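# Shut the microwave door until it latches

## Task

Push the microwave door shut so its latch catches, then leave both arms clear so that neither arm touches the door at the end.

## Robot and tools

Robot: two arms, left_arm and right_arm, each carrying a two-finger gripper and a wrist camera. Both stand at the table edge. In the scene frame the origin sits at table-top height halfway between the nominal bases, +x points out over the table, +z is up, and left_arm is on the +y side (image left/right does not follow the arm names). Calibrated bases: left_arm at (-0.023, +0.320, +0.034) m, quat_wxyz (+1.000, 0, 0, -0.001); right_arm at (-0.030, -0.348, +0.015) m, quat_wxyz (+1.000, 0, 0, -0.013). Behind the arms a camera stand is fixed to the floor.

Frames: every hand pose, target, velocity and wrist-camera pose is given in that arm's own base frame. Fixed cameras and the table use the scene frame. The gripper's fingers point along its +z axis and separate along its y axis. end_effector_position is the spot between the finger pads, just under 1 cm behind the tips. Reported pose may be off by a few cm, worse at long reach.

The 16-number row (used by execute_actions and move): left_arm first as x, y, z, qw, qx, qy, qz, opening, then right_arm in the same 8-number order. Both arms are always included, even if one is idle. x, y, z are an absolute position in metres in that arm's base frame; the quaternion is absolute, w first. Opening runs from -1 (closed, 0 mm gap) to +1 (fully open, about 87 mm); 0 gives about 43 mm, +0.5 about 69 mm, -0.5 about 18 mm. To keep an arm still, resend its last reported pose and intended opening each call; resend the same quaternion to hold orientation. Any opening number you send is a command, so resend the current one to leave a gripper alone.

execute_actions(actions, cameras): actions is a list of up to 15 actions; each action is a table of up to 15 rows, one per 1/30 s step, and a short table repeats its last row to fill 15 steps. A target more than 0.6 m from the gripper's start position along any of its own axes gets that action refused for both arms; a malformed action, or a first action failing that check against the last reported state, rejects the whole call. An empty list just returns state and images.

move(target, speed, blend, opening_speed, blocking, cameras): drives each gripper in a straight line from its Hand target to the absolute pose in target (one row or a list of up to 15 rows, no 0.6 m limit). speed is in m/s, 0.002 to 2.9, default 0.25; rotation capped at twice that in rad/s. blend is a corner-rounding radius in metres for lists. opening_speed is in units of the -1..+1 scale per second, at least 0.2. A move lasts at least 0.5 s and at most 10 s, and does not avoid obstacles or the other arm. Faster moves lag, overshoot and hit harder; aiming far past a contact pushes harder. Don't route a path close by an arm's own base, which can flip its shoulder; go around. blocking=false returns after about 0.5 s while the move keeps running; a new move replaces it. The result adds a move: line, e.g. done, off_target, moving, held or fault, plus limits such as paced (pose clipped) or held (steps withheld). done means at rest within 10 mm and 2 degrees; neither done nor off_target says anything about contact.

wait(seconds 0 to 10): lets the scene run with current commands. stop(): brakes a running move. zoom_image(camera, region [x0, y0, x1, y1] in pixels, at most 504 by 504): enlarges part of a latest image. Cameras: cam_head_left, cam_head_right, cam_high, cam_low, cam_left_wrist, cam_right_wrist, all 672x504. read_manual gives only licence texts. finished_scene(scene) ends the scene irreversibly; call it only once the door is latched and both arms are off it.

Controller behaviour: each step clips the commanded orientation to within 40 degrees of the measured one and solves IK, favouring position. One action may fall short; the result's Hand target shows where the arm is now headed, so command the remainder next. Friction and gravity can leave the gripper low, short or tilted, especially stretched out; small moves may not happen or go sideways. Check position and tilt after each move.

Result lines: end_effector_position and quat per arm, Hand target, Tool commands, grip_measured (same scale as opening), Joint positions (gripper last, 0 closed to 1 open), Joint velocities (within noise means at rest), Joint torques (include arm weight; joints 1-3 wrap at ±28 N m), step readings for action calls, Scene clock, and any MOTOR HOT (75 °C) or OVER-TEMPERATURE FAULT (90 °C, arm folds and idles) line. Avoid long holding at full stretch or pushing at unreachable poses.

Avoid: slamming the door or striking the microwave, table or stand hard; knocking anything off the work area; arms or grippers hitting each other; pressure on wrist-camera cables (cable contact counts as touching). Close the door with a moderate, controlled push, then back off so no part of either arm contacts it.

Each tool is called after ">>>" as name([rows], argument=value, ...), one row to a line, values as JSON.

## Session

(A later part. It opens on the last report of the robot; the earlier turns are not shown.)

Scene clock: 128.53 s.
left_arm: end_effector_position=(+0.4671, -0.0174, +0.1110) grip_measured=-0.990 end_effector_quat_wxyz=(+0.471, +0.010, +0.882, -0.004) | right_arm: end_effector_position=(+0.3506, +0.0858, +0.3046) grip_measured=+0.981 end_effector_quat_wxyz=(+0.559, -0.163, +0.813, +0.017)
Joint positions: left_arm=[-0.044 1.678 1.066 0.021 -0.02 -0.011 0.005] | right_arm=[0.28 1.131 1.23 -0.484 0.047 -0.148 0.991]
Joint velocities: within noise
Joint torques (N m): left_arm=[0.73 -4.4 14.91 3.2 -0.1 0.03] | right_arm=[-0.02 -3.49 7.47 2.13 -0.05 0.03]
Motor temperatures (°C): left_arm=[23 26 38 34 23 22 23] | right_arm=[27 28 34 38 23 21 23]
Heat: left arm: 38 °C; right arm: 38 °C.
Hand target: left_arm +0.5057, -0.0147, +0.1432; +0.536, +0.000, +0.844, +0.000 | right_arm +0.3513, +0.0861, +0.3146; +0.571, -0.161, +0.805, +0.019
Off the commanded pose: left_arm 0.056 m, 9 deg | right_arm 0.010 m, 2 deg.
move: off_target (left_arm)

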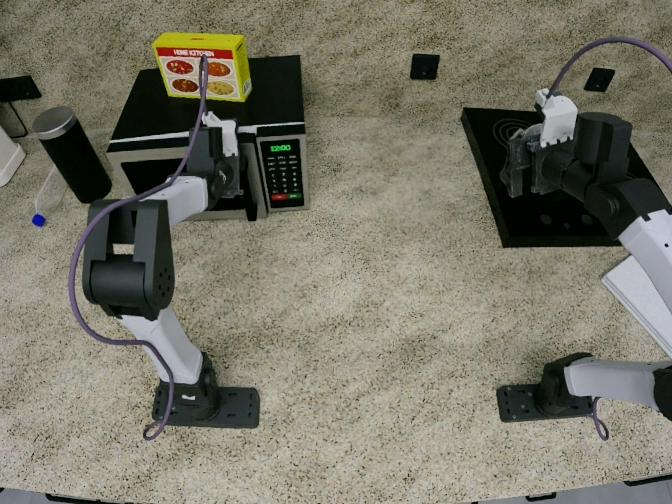

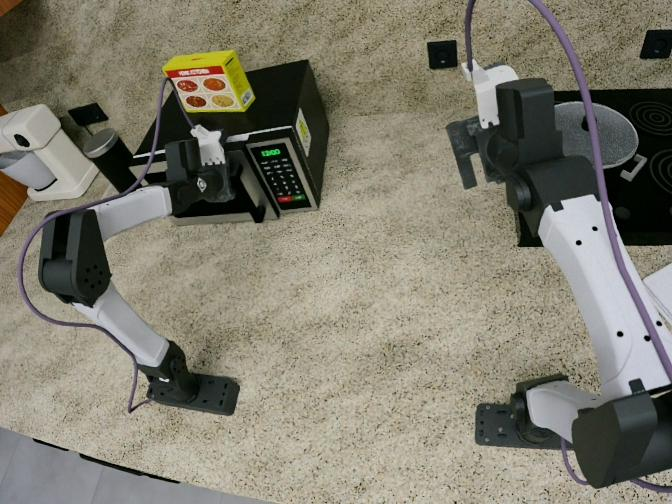

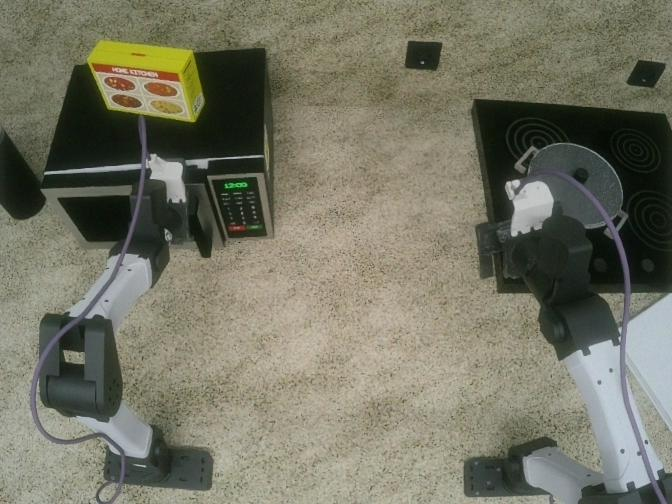

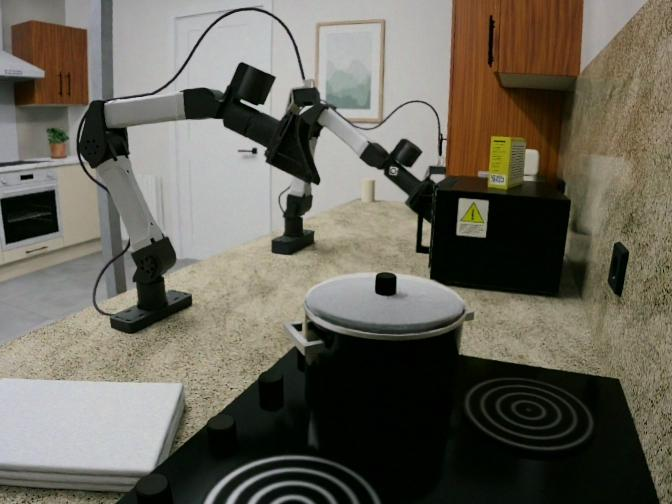

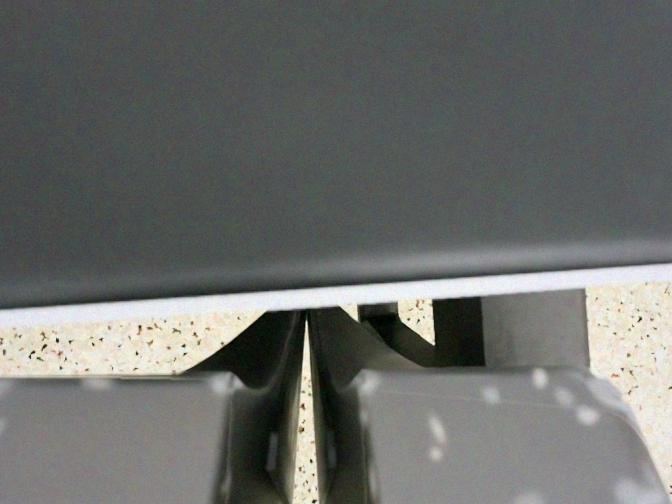

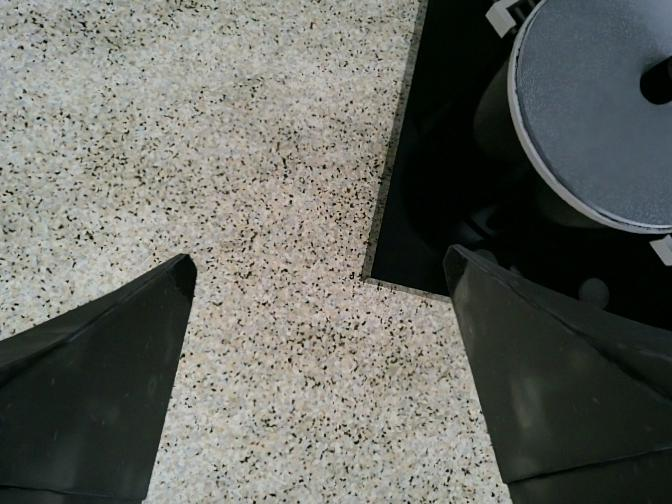

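>>> move([
  [0.4,-0.017,0.13,0.5,0,0.866,0,-1,0.3515,0.0861,0.3146,0.571,-0.161,0.805,0.019,1],
  [0.25,0.02,0.2,0.383,0,0.924,0,-1,0.3515,0.0861,0.3146,0.571,-0.161,0.805,0.019,1],
], speed=0.15)

>>> zoom_image(camera="cam_high", region=[20, 120, 300, 280])

>>> zoom_image(camera="cam_low", region=[380, 150, 500, 300])

Scene clock: 135.87 s.
left_arm: end_effector_position=(+0.2488, +0.0189, +0.1901) grip_measured=-0.990 end_effector_quat_wxyz=(+0.374, -0.003, +0.927, +0.000) | right_arm: end_effector_position=(+0.3506, +0.0858, +0.3046) grip_measured=+0.981 end_effector_quat_wxyz=(+0.559, -0.163, +0.813, +0.017)
Joint positions: left_arm=[0.119 0.943 0.991 -0.855 0.08 0.08 0.005] | right_arm=[0.28 1.131 1.23 -0.484 0.047 -0.148 0.991]
Joint velocities: within noise
Joint torques (N m): left_arm=[1.17 -2.09 10.96 1.57 0.15 0.19] | right_arm=[-0.01 -3.62 7.66 2.12 0 -0.06]
Motor temperatures (°C): left_arm=[23 26 40 35 23 22 23] | right_arm=[27 28 34 39 23 21 23]
Heat: left arm: 40 °C; right arm: 39 °C.
Hand target: left_arm +0.2499, +0.0200, +0.1998; +0.383, +0.000, +0.924, +0.000 | right_arm +0.3513, +0.0861, +0.3146; +0.571, -0.161, +0.805, +0.019
Off the commanded pose: left_arm 0.010 m, 1 deg | right_arm 0.010 m, 2 deg.
move: done

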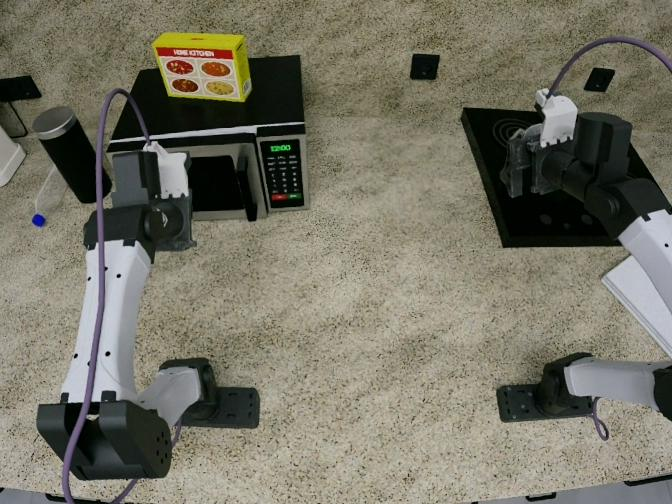

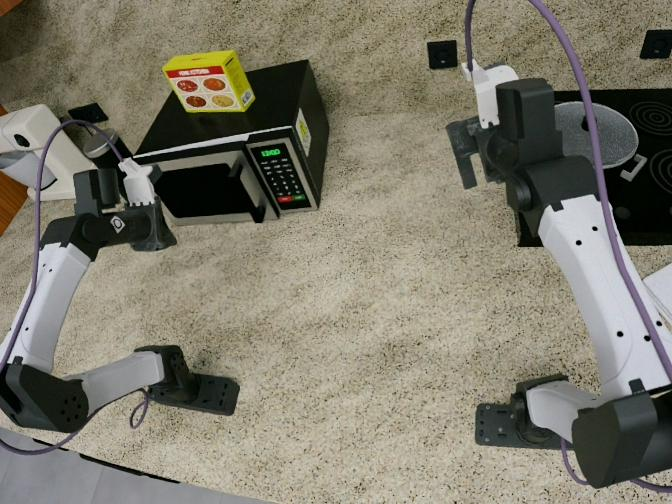

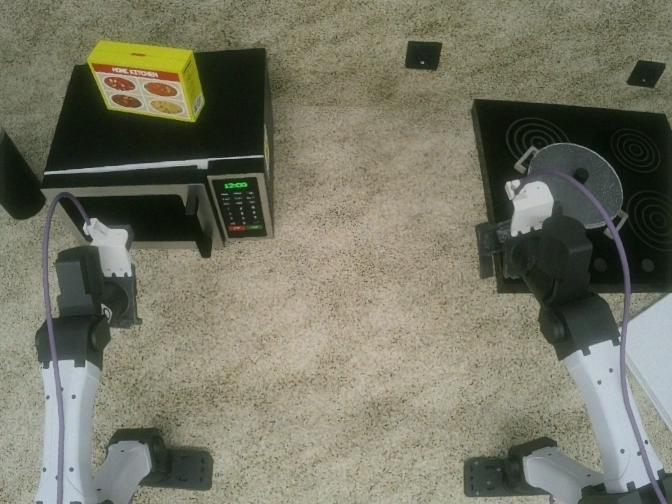

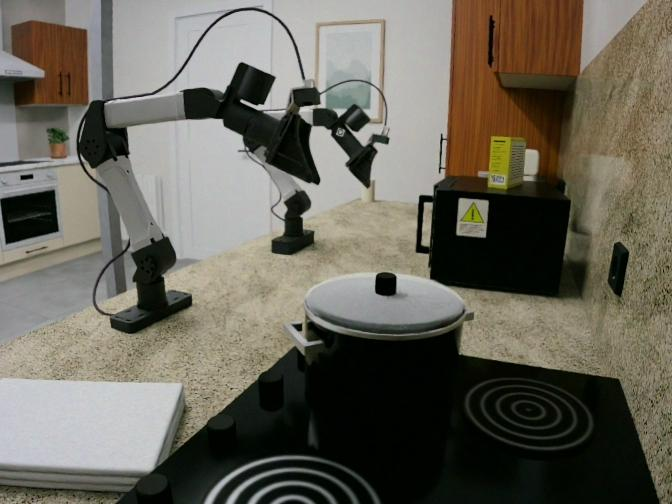

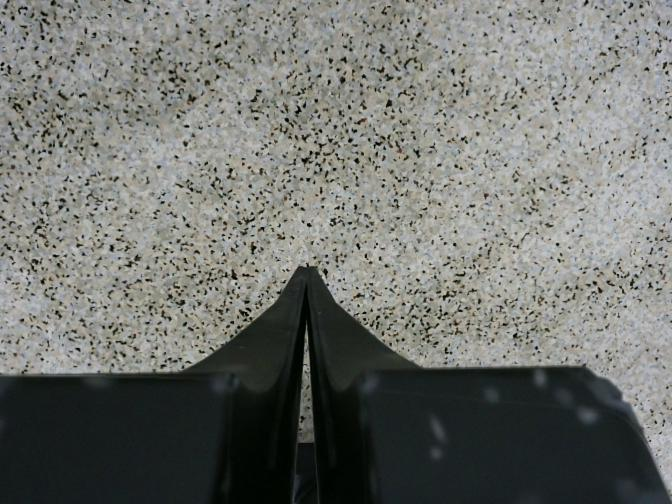

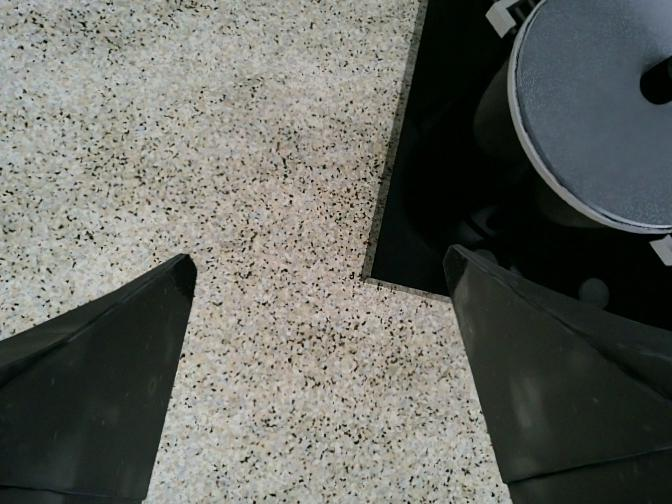

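Scaled by 1.800.

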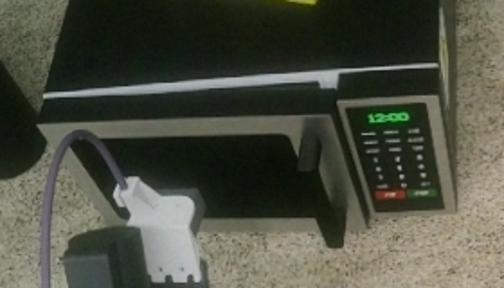

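Scaled by 3.360.

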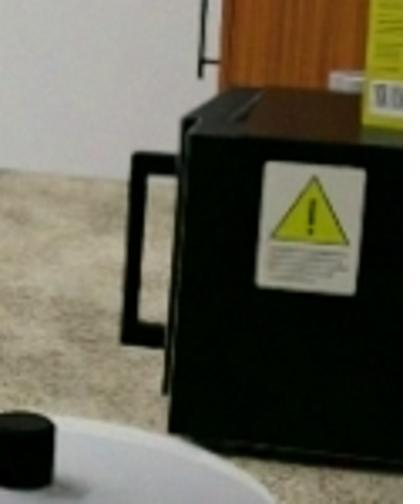

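>>> move([
  [0.33,-0.044,0.11,0.609,0,0.793,0,-1,0.3515,0.0861,0.3146,0.571,-0.161,0.805,0.019,1],
  [0.38,-0.044,0.11,0.609,0,0.793,0,-1,0.3515,0.0861,0.3146,0.571,-0.161,0.805,0.019,1],
], blend=0.02, speed=0.15)

Scene clock: 144.23 s.
left_arm: end_effector_position=(+0.3696, -0.0439, +0.0971) grip_measured=-0.990 end_effector_quat_wxyz=(+0.594, -0.001, +0.804, +0.002) | right_arm: end_effector_position=(+0.3506, +0.0858, +0.3046) grip_measured=+0.981 end_effector_quat_wxyz=(+0.559, -0.163, +0.813, +0.017)
Joint positions: left_arm=[-0.206 1.307 0.391 0.612 -0.201 -0.061 0.005] | right_arm=[0.28 1.131 1.23 -0.484 0.047 -0.148 0.991]
Joint velocities: within noise
Joint torques (N m): left_arm=[1.2 -3.81 10.35 2.24 0.1 0.2] | right_arm=[0.14 -3.49 7.53 2.17 -0.02 -0.08]
Motor temperatures (°C): left_arm=[23 26 40 35 23 22 23] | right_arm=[27 28 34 39 23 21 23]
Heat: left arm: 40 °C; right arm: 39 °C.
Hand target: left_arm +0.3792, -0.0439, +0.1103; +0.609, +0.000, +0.793, +0.000 | right_arm +0.3513, +0.0861, +0.3146; +0.571, -0.161, +0.805, +0.019
Off the commanded pose: left_arm 0.017 m, 2 deg | right_arm 0.010 m, 2 deg.
move: off_target (left_arm)

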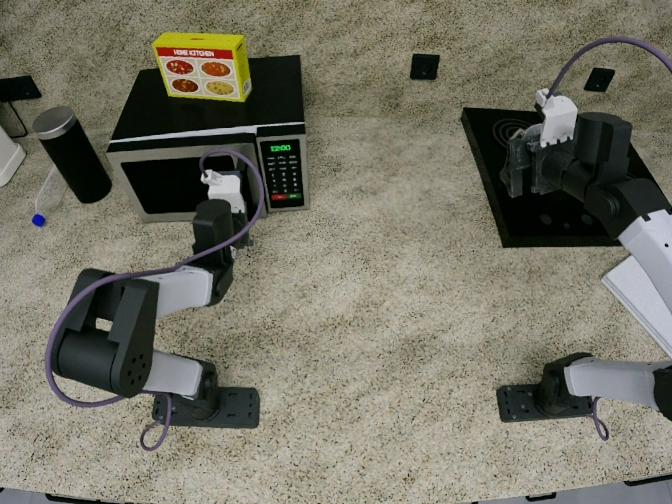

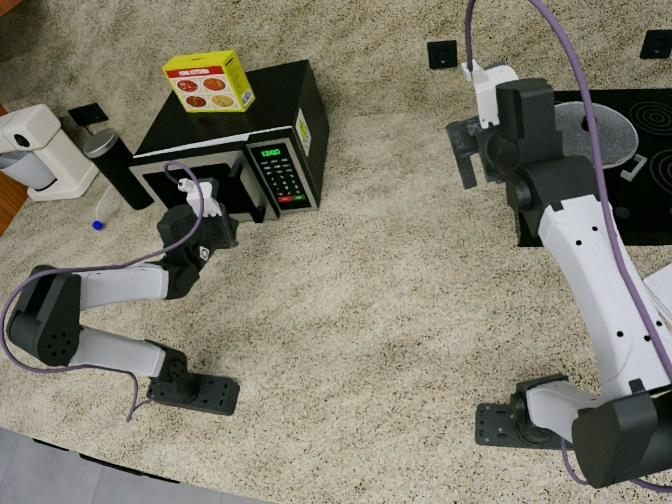

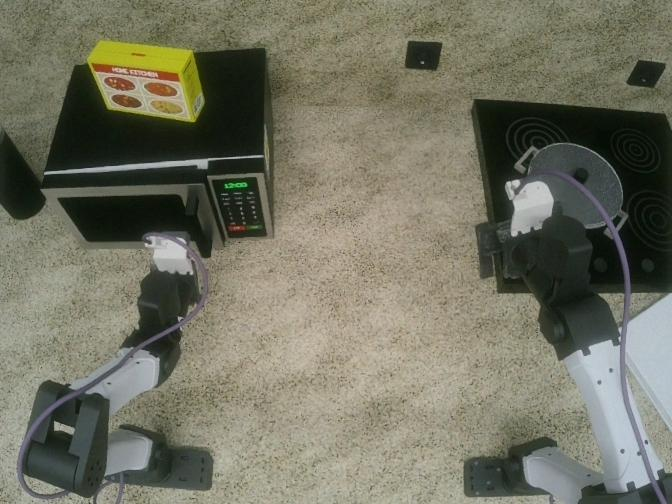

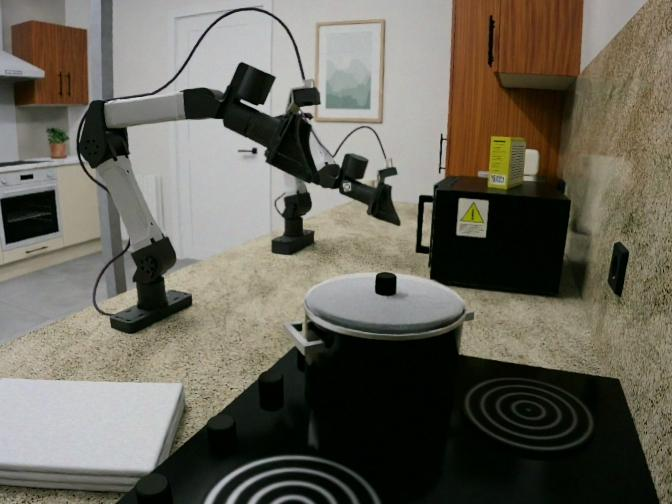

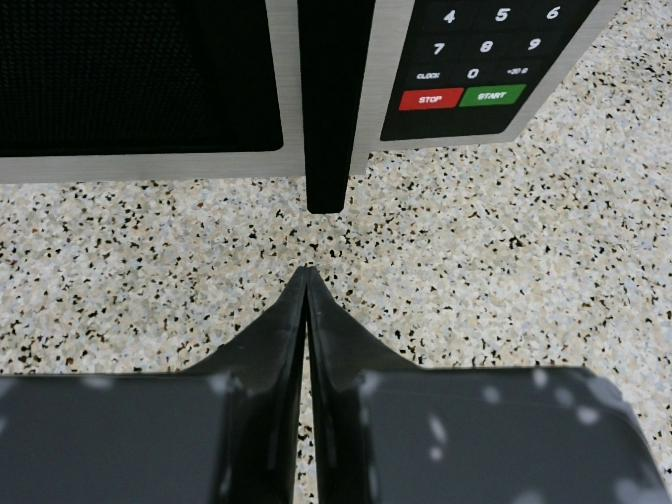

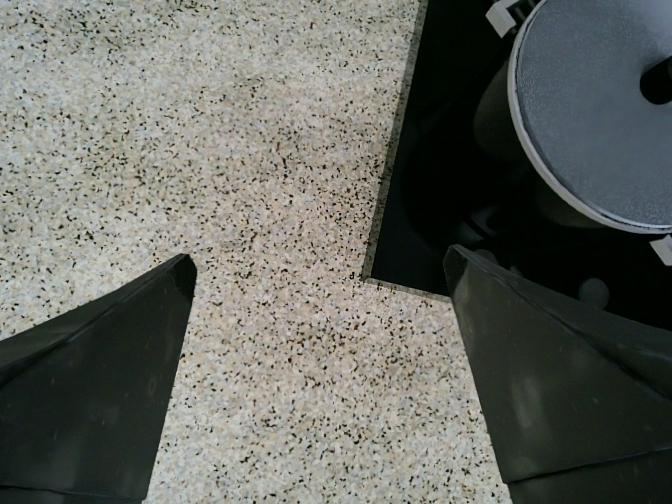

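>>> move([
  [0.42,-0.052,0.12,0.609,0,0.793,0,-1,0.3515,0.0861,0.3146,0.571,-0.161,0.805,0.019,1],
  [0.475,-0.052,0.13,0.609,0,0.793,0,-1,0.3515,0.0861,0.3146,0.571,-0.161,0.805,0.019,1],
], blend=0.02, speed=0.07)

>>> zoom_image(camera="cam_low", region=[380, 150, 500, 300])

Scene clock: 149.00 s.
left_arm: end_effector_position=(+0.4269, -0.0573, +0.0898) grip_measured=-0.990 end_effector_quat_wxyz=(+0.540, +0.016, +0.841, -0.001) | right_arm: end_effector_position=(+0.3506, +0.0858, +0.3046) grip_measured=+0.981 end_effector_quat_wxyz=(+0.559, -0.163, +0.813, +0.017)
Joint positions: left_arm=[-0.192 1.559 0.703 0.421 -0.156 -0.054 0.005] | right_arm=[0.28 1.131 1.23 -0.484 0.047 -0.148 0.991]
Joint velocities: within noise
Joint torques (N m): left_arm=[2.96 -3.49 15.08 3.25 -0.07 0.22] | right_arm=[0.34 -3.52 7.65 2.14 0.04 -0.02]
Motor temperatures (°C): left_arm=[23 26 40 36 23 22 23] | right_arm=[27 28 34 39 23 21 23]
Heat: left arm: 40 °C; right arm: 39 °C.
Hand target: left_arm +0.4643, -0.0503, +0.1333; +0.607, +0.000, +0.795, +0.001 | right_arm +0.3513, +0.0861, +0.3146; +0.571, -0.161, +0.805, +0.019
Off the commanded pose: left_arm 0.063 m, 10 deg | right_arm 0.010 m, 2 deg.
move: off_target (left_arm)

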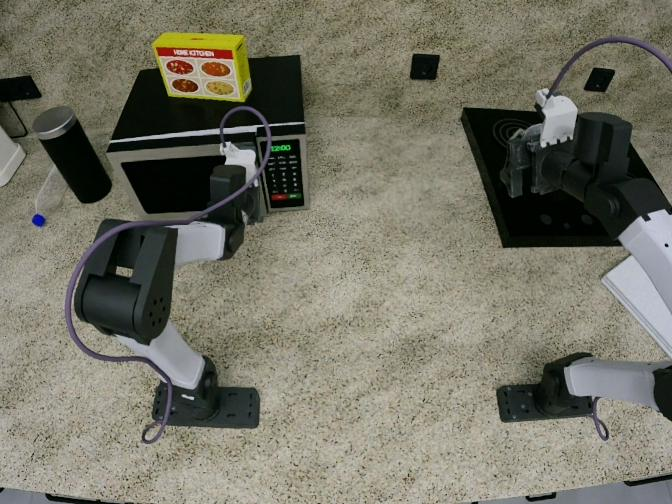

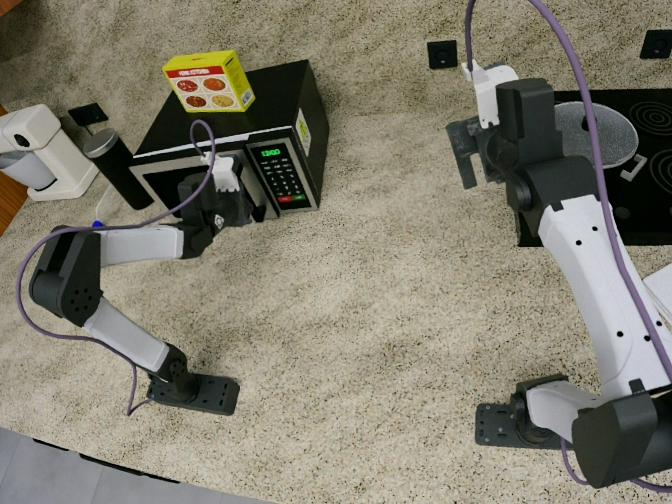

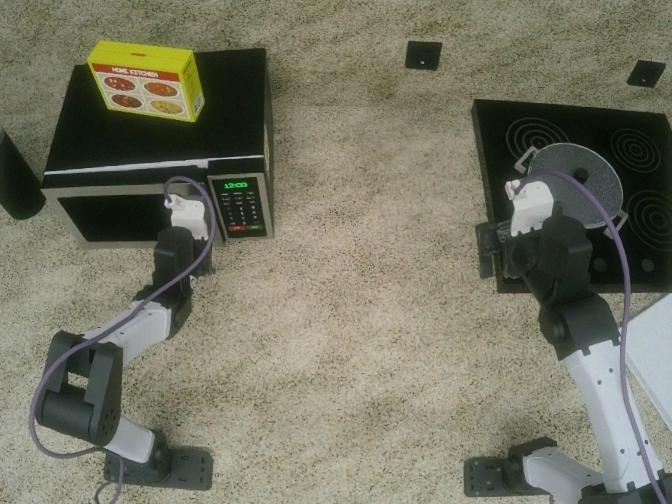

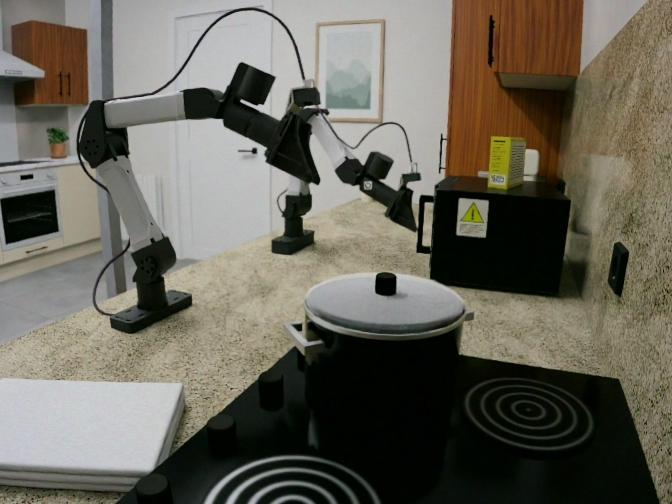

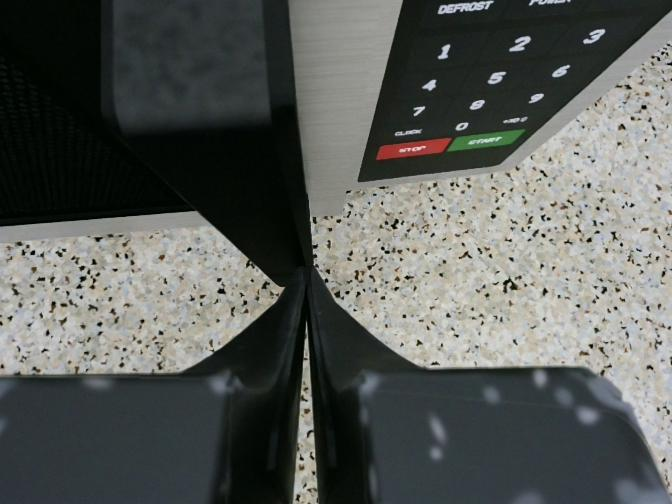

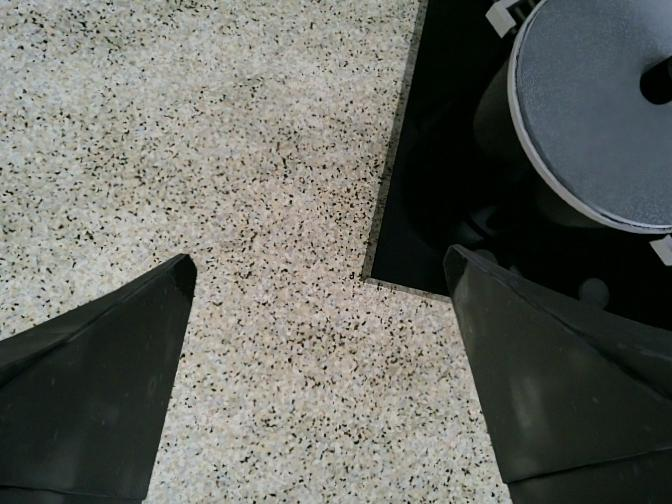

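Scaled by 3.360.

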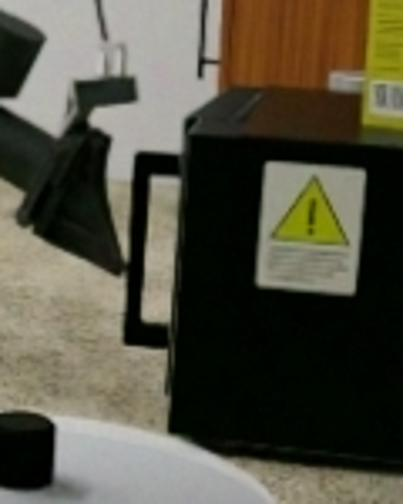

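>>> move(target=[0.51,-0.048,0.16,0.65,0,0.76,0,-1,0.3515,0.0861,0.3146,0.571,-0.161,0.805,0.019,1], speed=0.06)

>>> zoom_image(camera="cam_low", region=[380, 150, 500, 300])

Scene clock: 153.57 s.
left_arm: end_effector_position=(+0.4294, -0.0572, +0.0919) grip_measured=-0.990 end_effector_quat_wxyz=(+0.527, +0.025, +0.849, -0.008) | right_arm: end_effector_position=(+0.3506, +0.0858, +0.3046) grip_measured=+0.981 end_effector_quat_wxyz=(+0.559, -0.163, +0.813, +0.017)
Joint positions: left_arm=[-0.176 1.561 0.746 0.352 -0.117 -0.044 0.005] | right_arm=[0.28 1.131 1.23 -0.484 0.047 -0.148 0.991]
Joint velocities: within noise
Joint torques (N m): left_arm=[3.56 -3.66 17.5 4.15 -0.26 0.3] | right_arm=[0.03 -3.56 7.47 2.17 -0.03 0]
Motor temperatures (°C): left_arm=[23 26 41 38 23 22 23] | right_arm=[27 28 34 39 23 21 23]
Heat: left arm: 41 °C; right arm: 39 °C.
Hand target: left_arm +0.4828, -0.0445, +0.1684; +0.642, -0.001, +0.766, +0.002 | right_arm +0.3513, +0.0861, +0.3146; +0.571, -0.161, +0.805, +0.019
Off the commanded pose: left_arm 0.106 m, 18 deg | right_arm 0.010 m, 2 deg.
move: off_target (left_arm)

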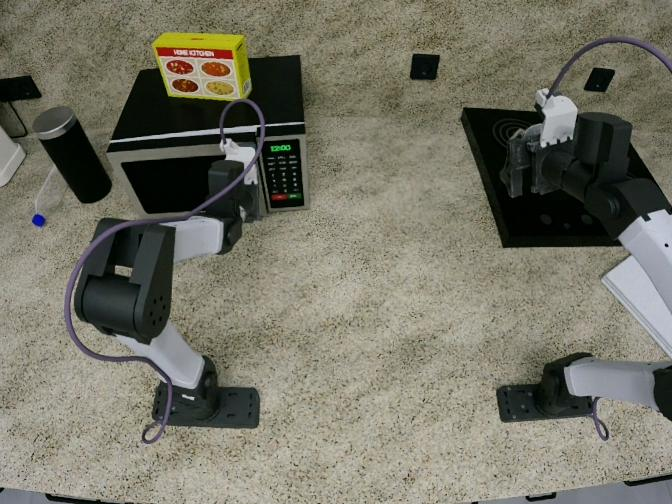

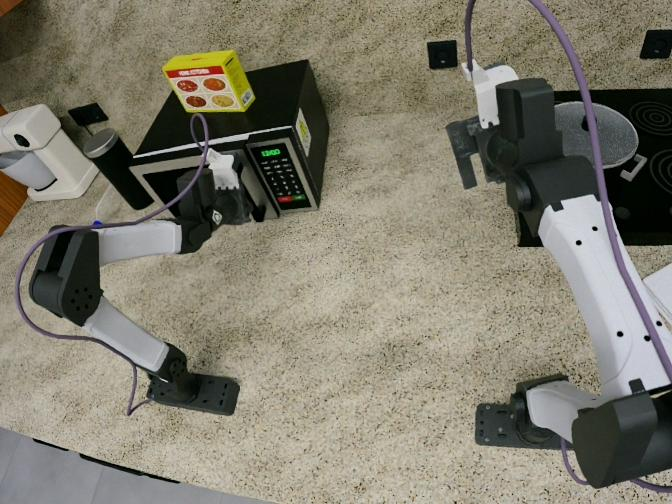

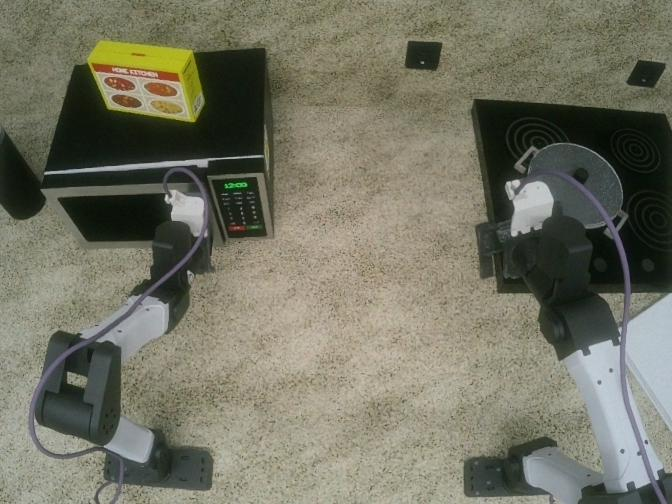

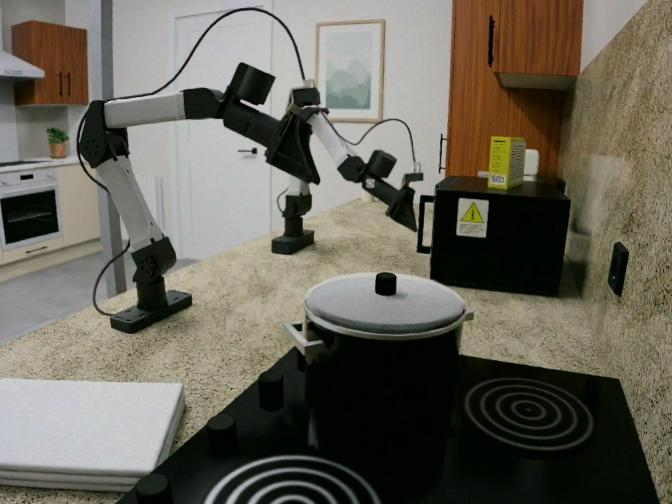

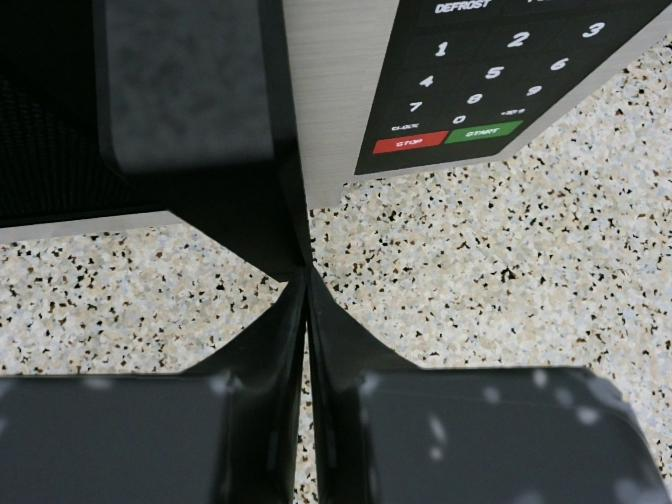

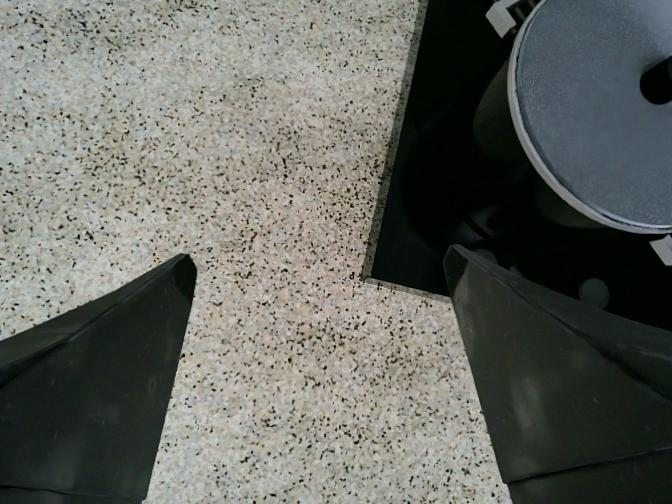

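Scaled by 3.360.

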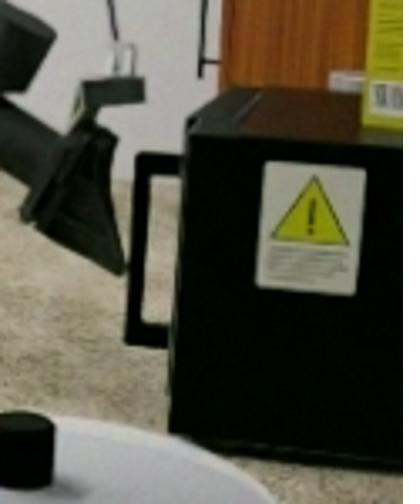

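>>> move([
  [0.39,-0.058,0.1,0.55,0,0.835,0,-1,0.3515,0.0861,0.3146,0.571,-0.161,0.805,0.019,1],
  [0.25,0.03,0.2,0.383,0,0.924,0,-1,0.3515,0.0861,0.3146,0.571,-0.161,0.805,0.019,1],
], speed=0.15)

>>> zoom_image(camera="cam_high", region=[20, 120, 300, 280])

>>> zoom_image(camera="cam_low", region=[380, 150, 500, 300])

>>> zoom_image(camera="cam_head_right", region=[120, 100, 340, 250])

Scene clock: 161.33 s.
left_arm: end_effector_position=(+0.2482, +0.0287, +0.1907) grip_measured=-0.990 end_effector_quat_wxyz=(+0.376, -0.004, +0.927, +0.000) | right_arm: end_effector_position=(+0.3506, +0.0858, +0.3046) grip_measured=+0.981 end_effector_quat_wxyz=(+0.559, -0.163, +0.813, +0.017)
Joint positions: left_arm=[0.182 0.946 0.993 -0.856 0.124 0.124 0.005] | right_arm=[0.28 1.131 1.23 -0.484 0.047 -0.148 0.991]
Joint velocities: within noise
Joint torques (N m): left_arm=[1.14 -1.77 11.08 1.52 0.21 0.23] | right_arm=[-0.13 -3.45 7.75 2.17 -0.08 0]
Motor temperatures (°C): left_arm=[23 26 44 42 23 22 23] | right_arm=[27 28 34 40 23 21 23]
Heat: left arm: 44 °C; right arm: 40 °C.
Hand target: left_arm +0.2499, +0.0300, +0.1998; +0.383, +0.000, +0.924, +0.000 | right_arm +0.3513, +0.0861, +0.3146; +0.571, -0.161, +0.805, +0.019
Off the commanded pose: left_arm 0.010 m, 1 deg | right_arm 0.010 m, 2 deg.
move: done

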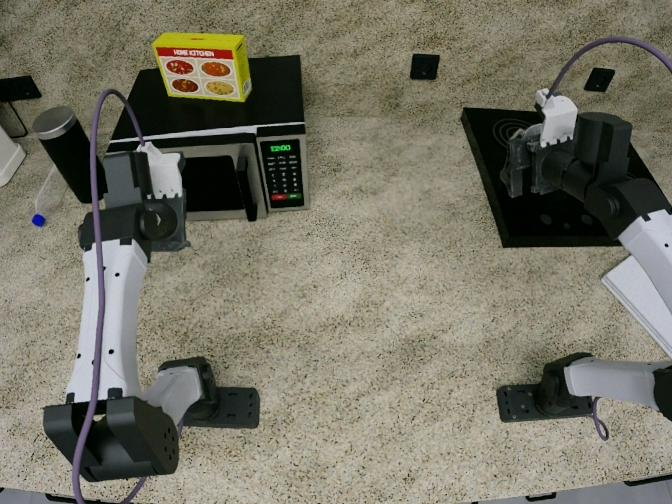

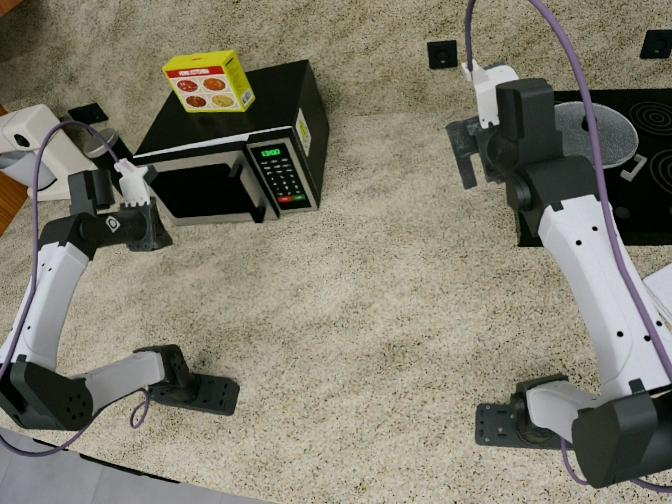

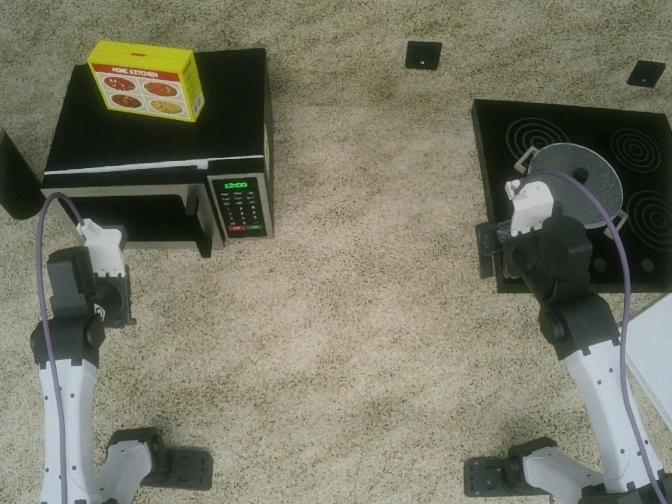

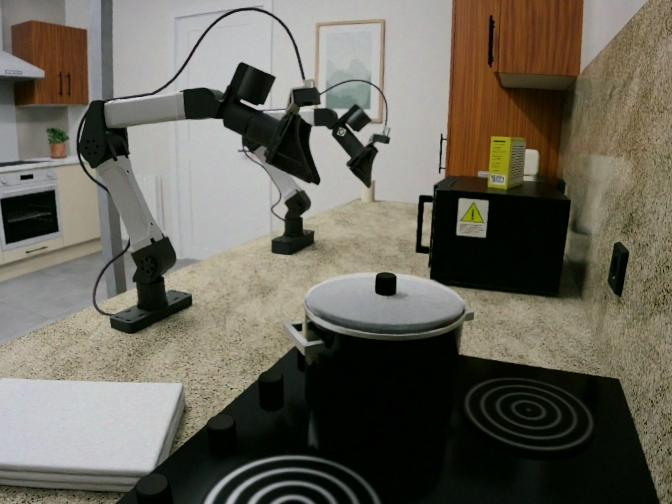

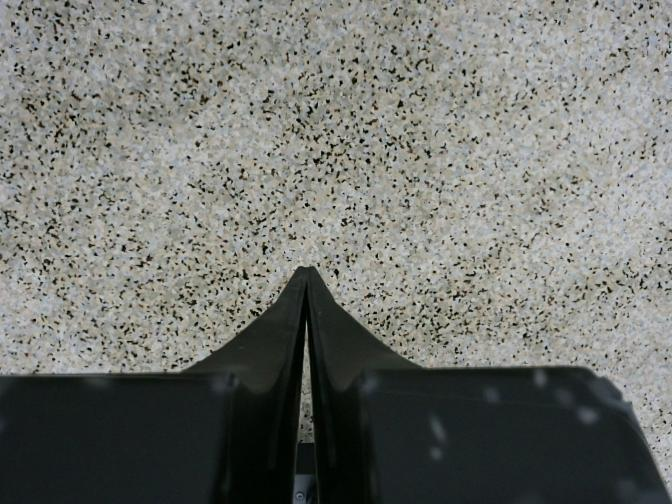

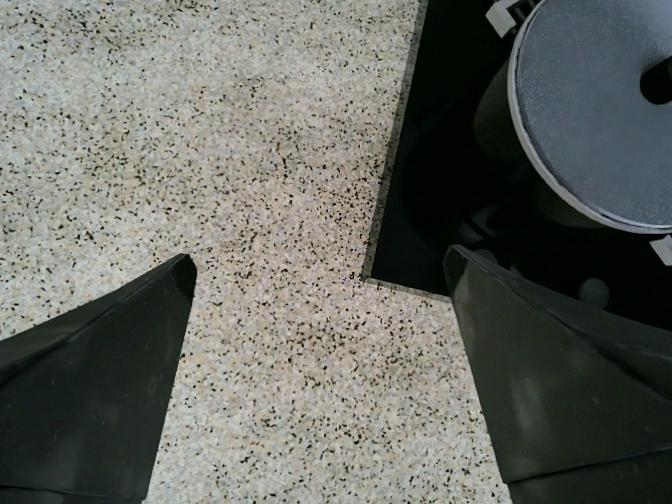

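Scaled by 1.800.

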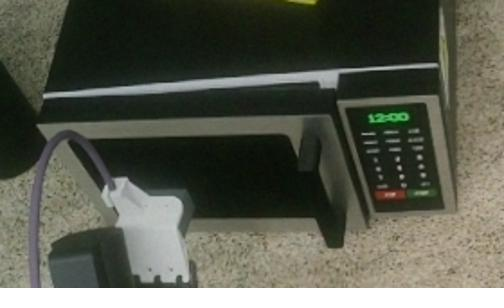

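Scaled by 3.360.

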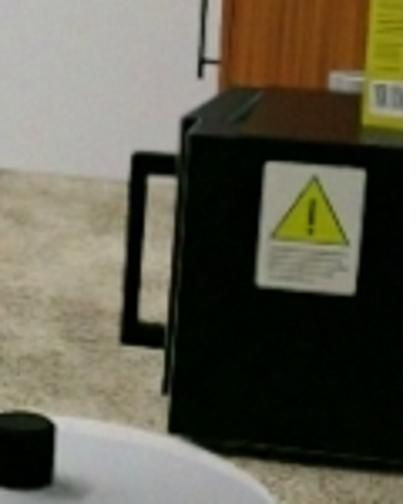

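Scaled by 2.291.

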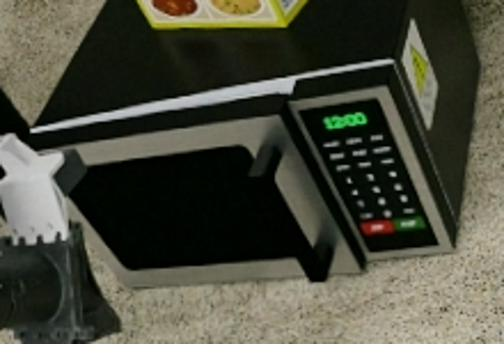

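>>> move([
  [0.36,-0.044,0.11,0.609,0,0.793,0,-1,0.3515,0.0861,0.3146,0.571,-0.161,0.805,0.019,1],
  [0.42,-0.046,0.13,0.609,0,0.793,0,-1,0.3515,0.0861,0.3146,0.571,-0.161,0.805,0.019,1],
  [0.58,-0.04,0.17,0.65,0,0.76,0,-1,0.3515,0.0861,0.3146,0.571,-0.161,0.805,0.019,1],
], blend=0.02, speed=0.12)

>>> zoom_image(camera="cam_low", region=[380, 150, 500, 300])

Scene clock: 176.37 s.
left_arm: end_effector_position=(+0.4441, -0.0448, +0.0911) grip_measured=-0.989 end_effector_quat_wxyz=(+0.443, +0.028, +0.896, -0.002) | right_arm: end_effector_position=(+0.3506, +0.0858, +0.3046) grip_measured=+0.981 end_effector_quat_wxyz=(+0.559, -0.163, +0.813, +0.017)
Joint positions: left_arm=[-0.126 1.657 1.006 -0.004 -0.07 -0.028 0.006] | right_arm=[0.28 1.131 1.23 -0.484 0.047 -0.148 0.991]
Joint velocities: within noise
Joint torques (N m): left_arm=[3.02 -4.55 18.44 5.4 -0.24 0.18] | right_arm=[0.09 -3.48 7.38 2.15 -0.07 0.03]
Motor temperatures (°C): left_arm=[23 26 45 41 23 22 23] | right_arm=[27 28 34 40 23 21 23]
Heat: left arm: 45 °C; right arm: 40 °C.
Hand target: left_arm +0.5233, -0.0344, +0.1925; +0.623, -0.001, +0.783, +0.002 | right_arm +0.3513, +0.0861, +0.3146; +0.571, -0.161, +0.805, +0.019
Off the commanded pose: left_arm 0.157 m, 29 deg | right_arm 0.010 m, 2 deg.
move: off_target (left_arm)

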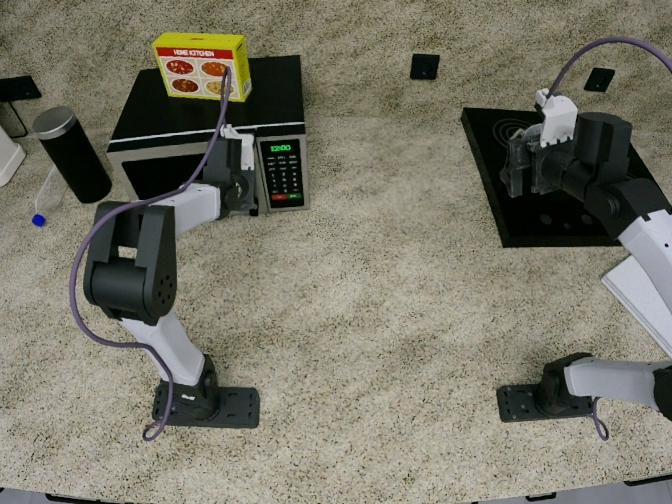

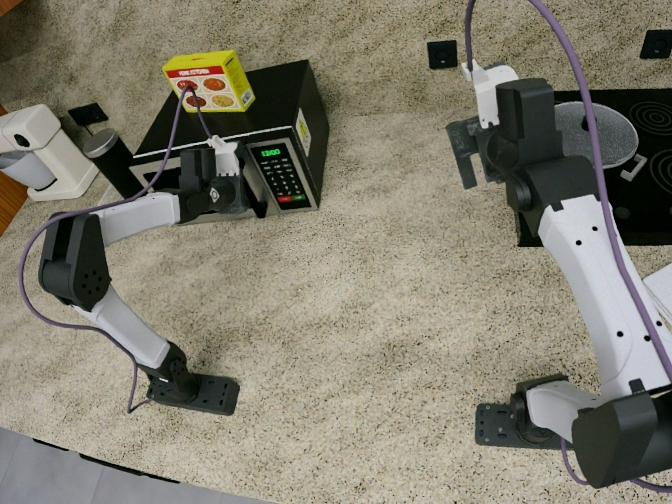

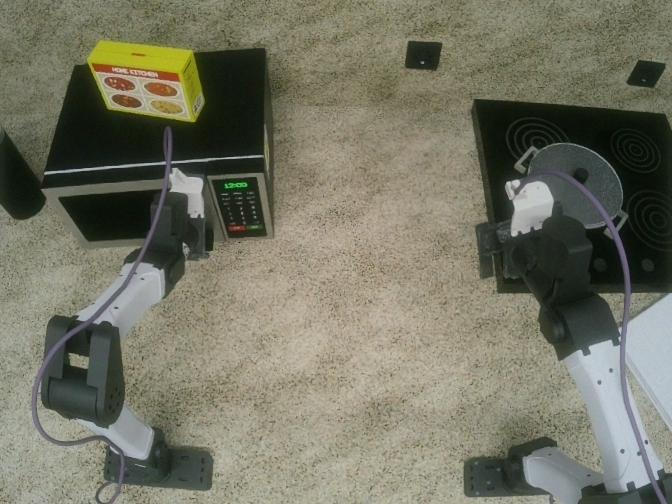

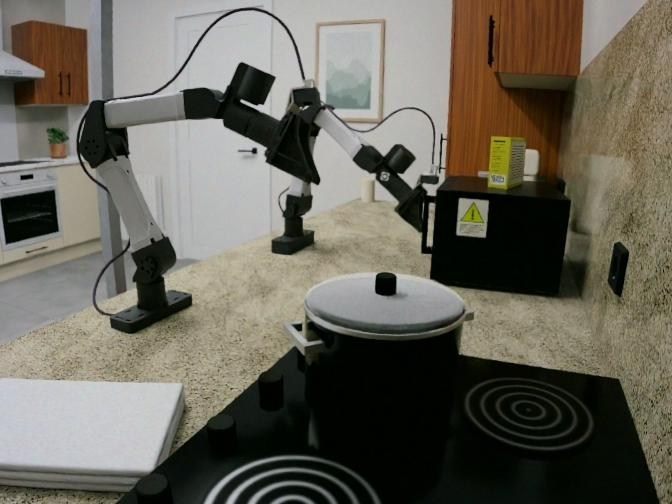

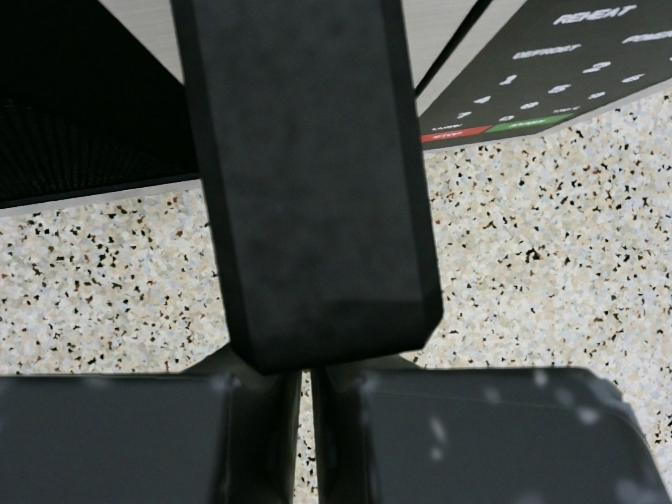

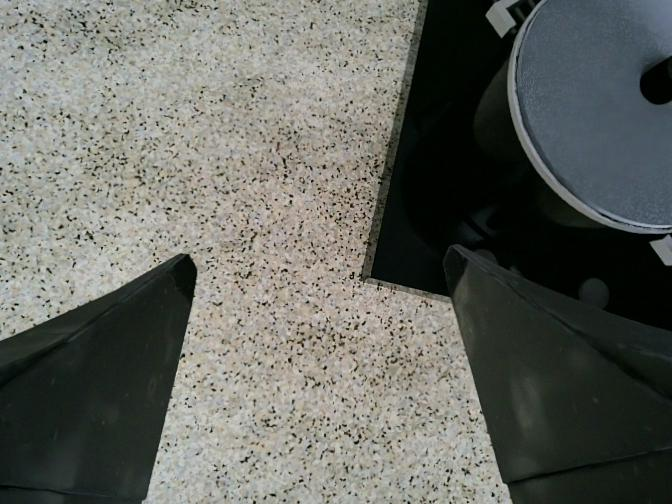

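Scaled by 3.360.

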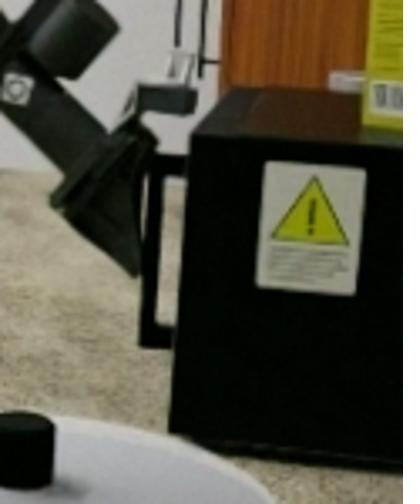

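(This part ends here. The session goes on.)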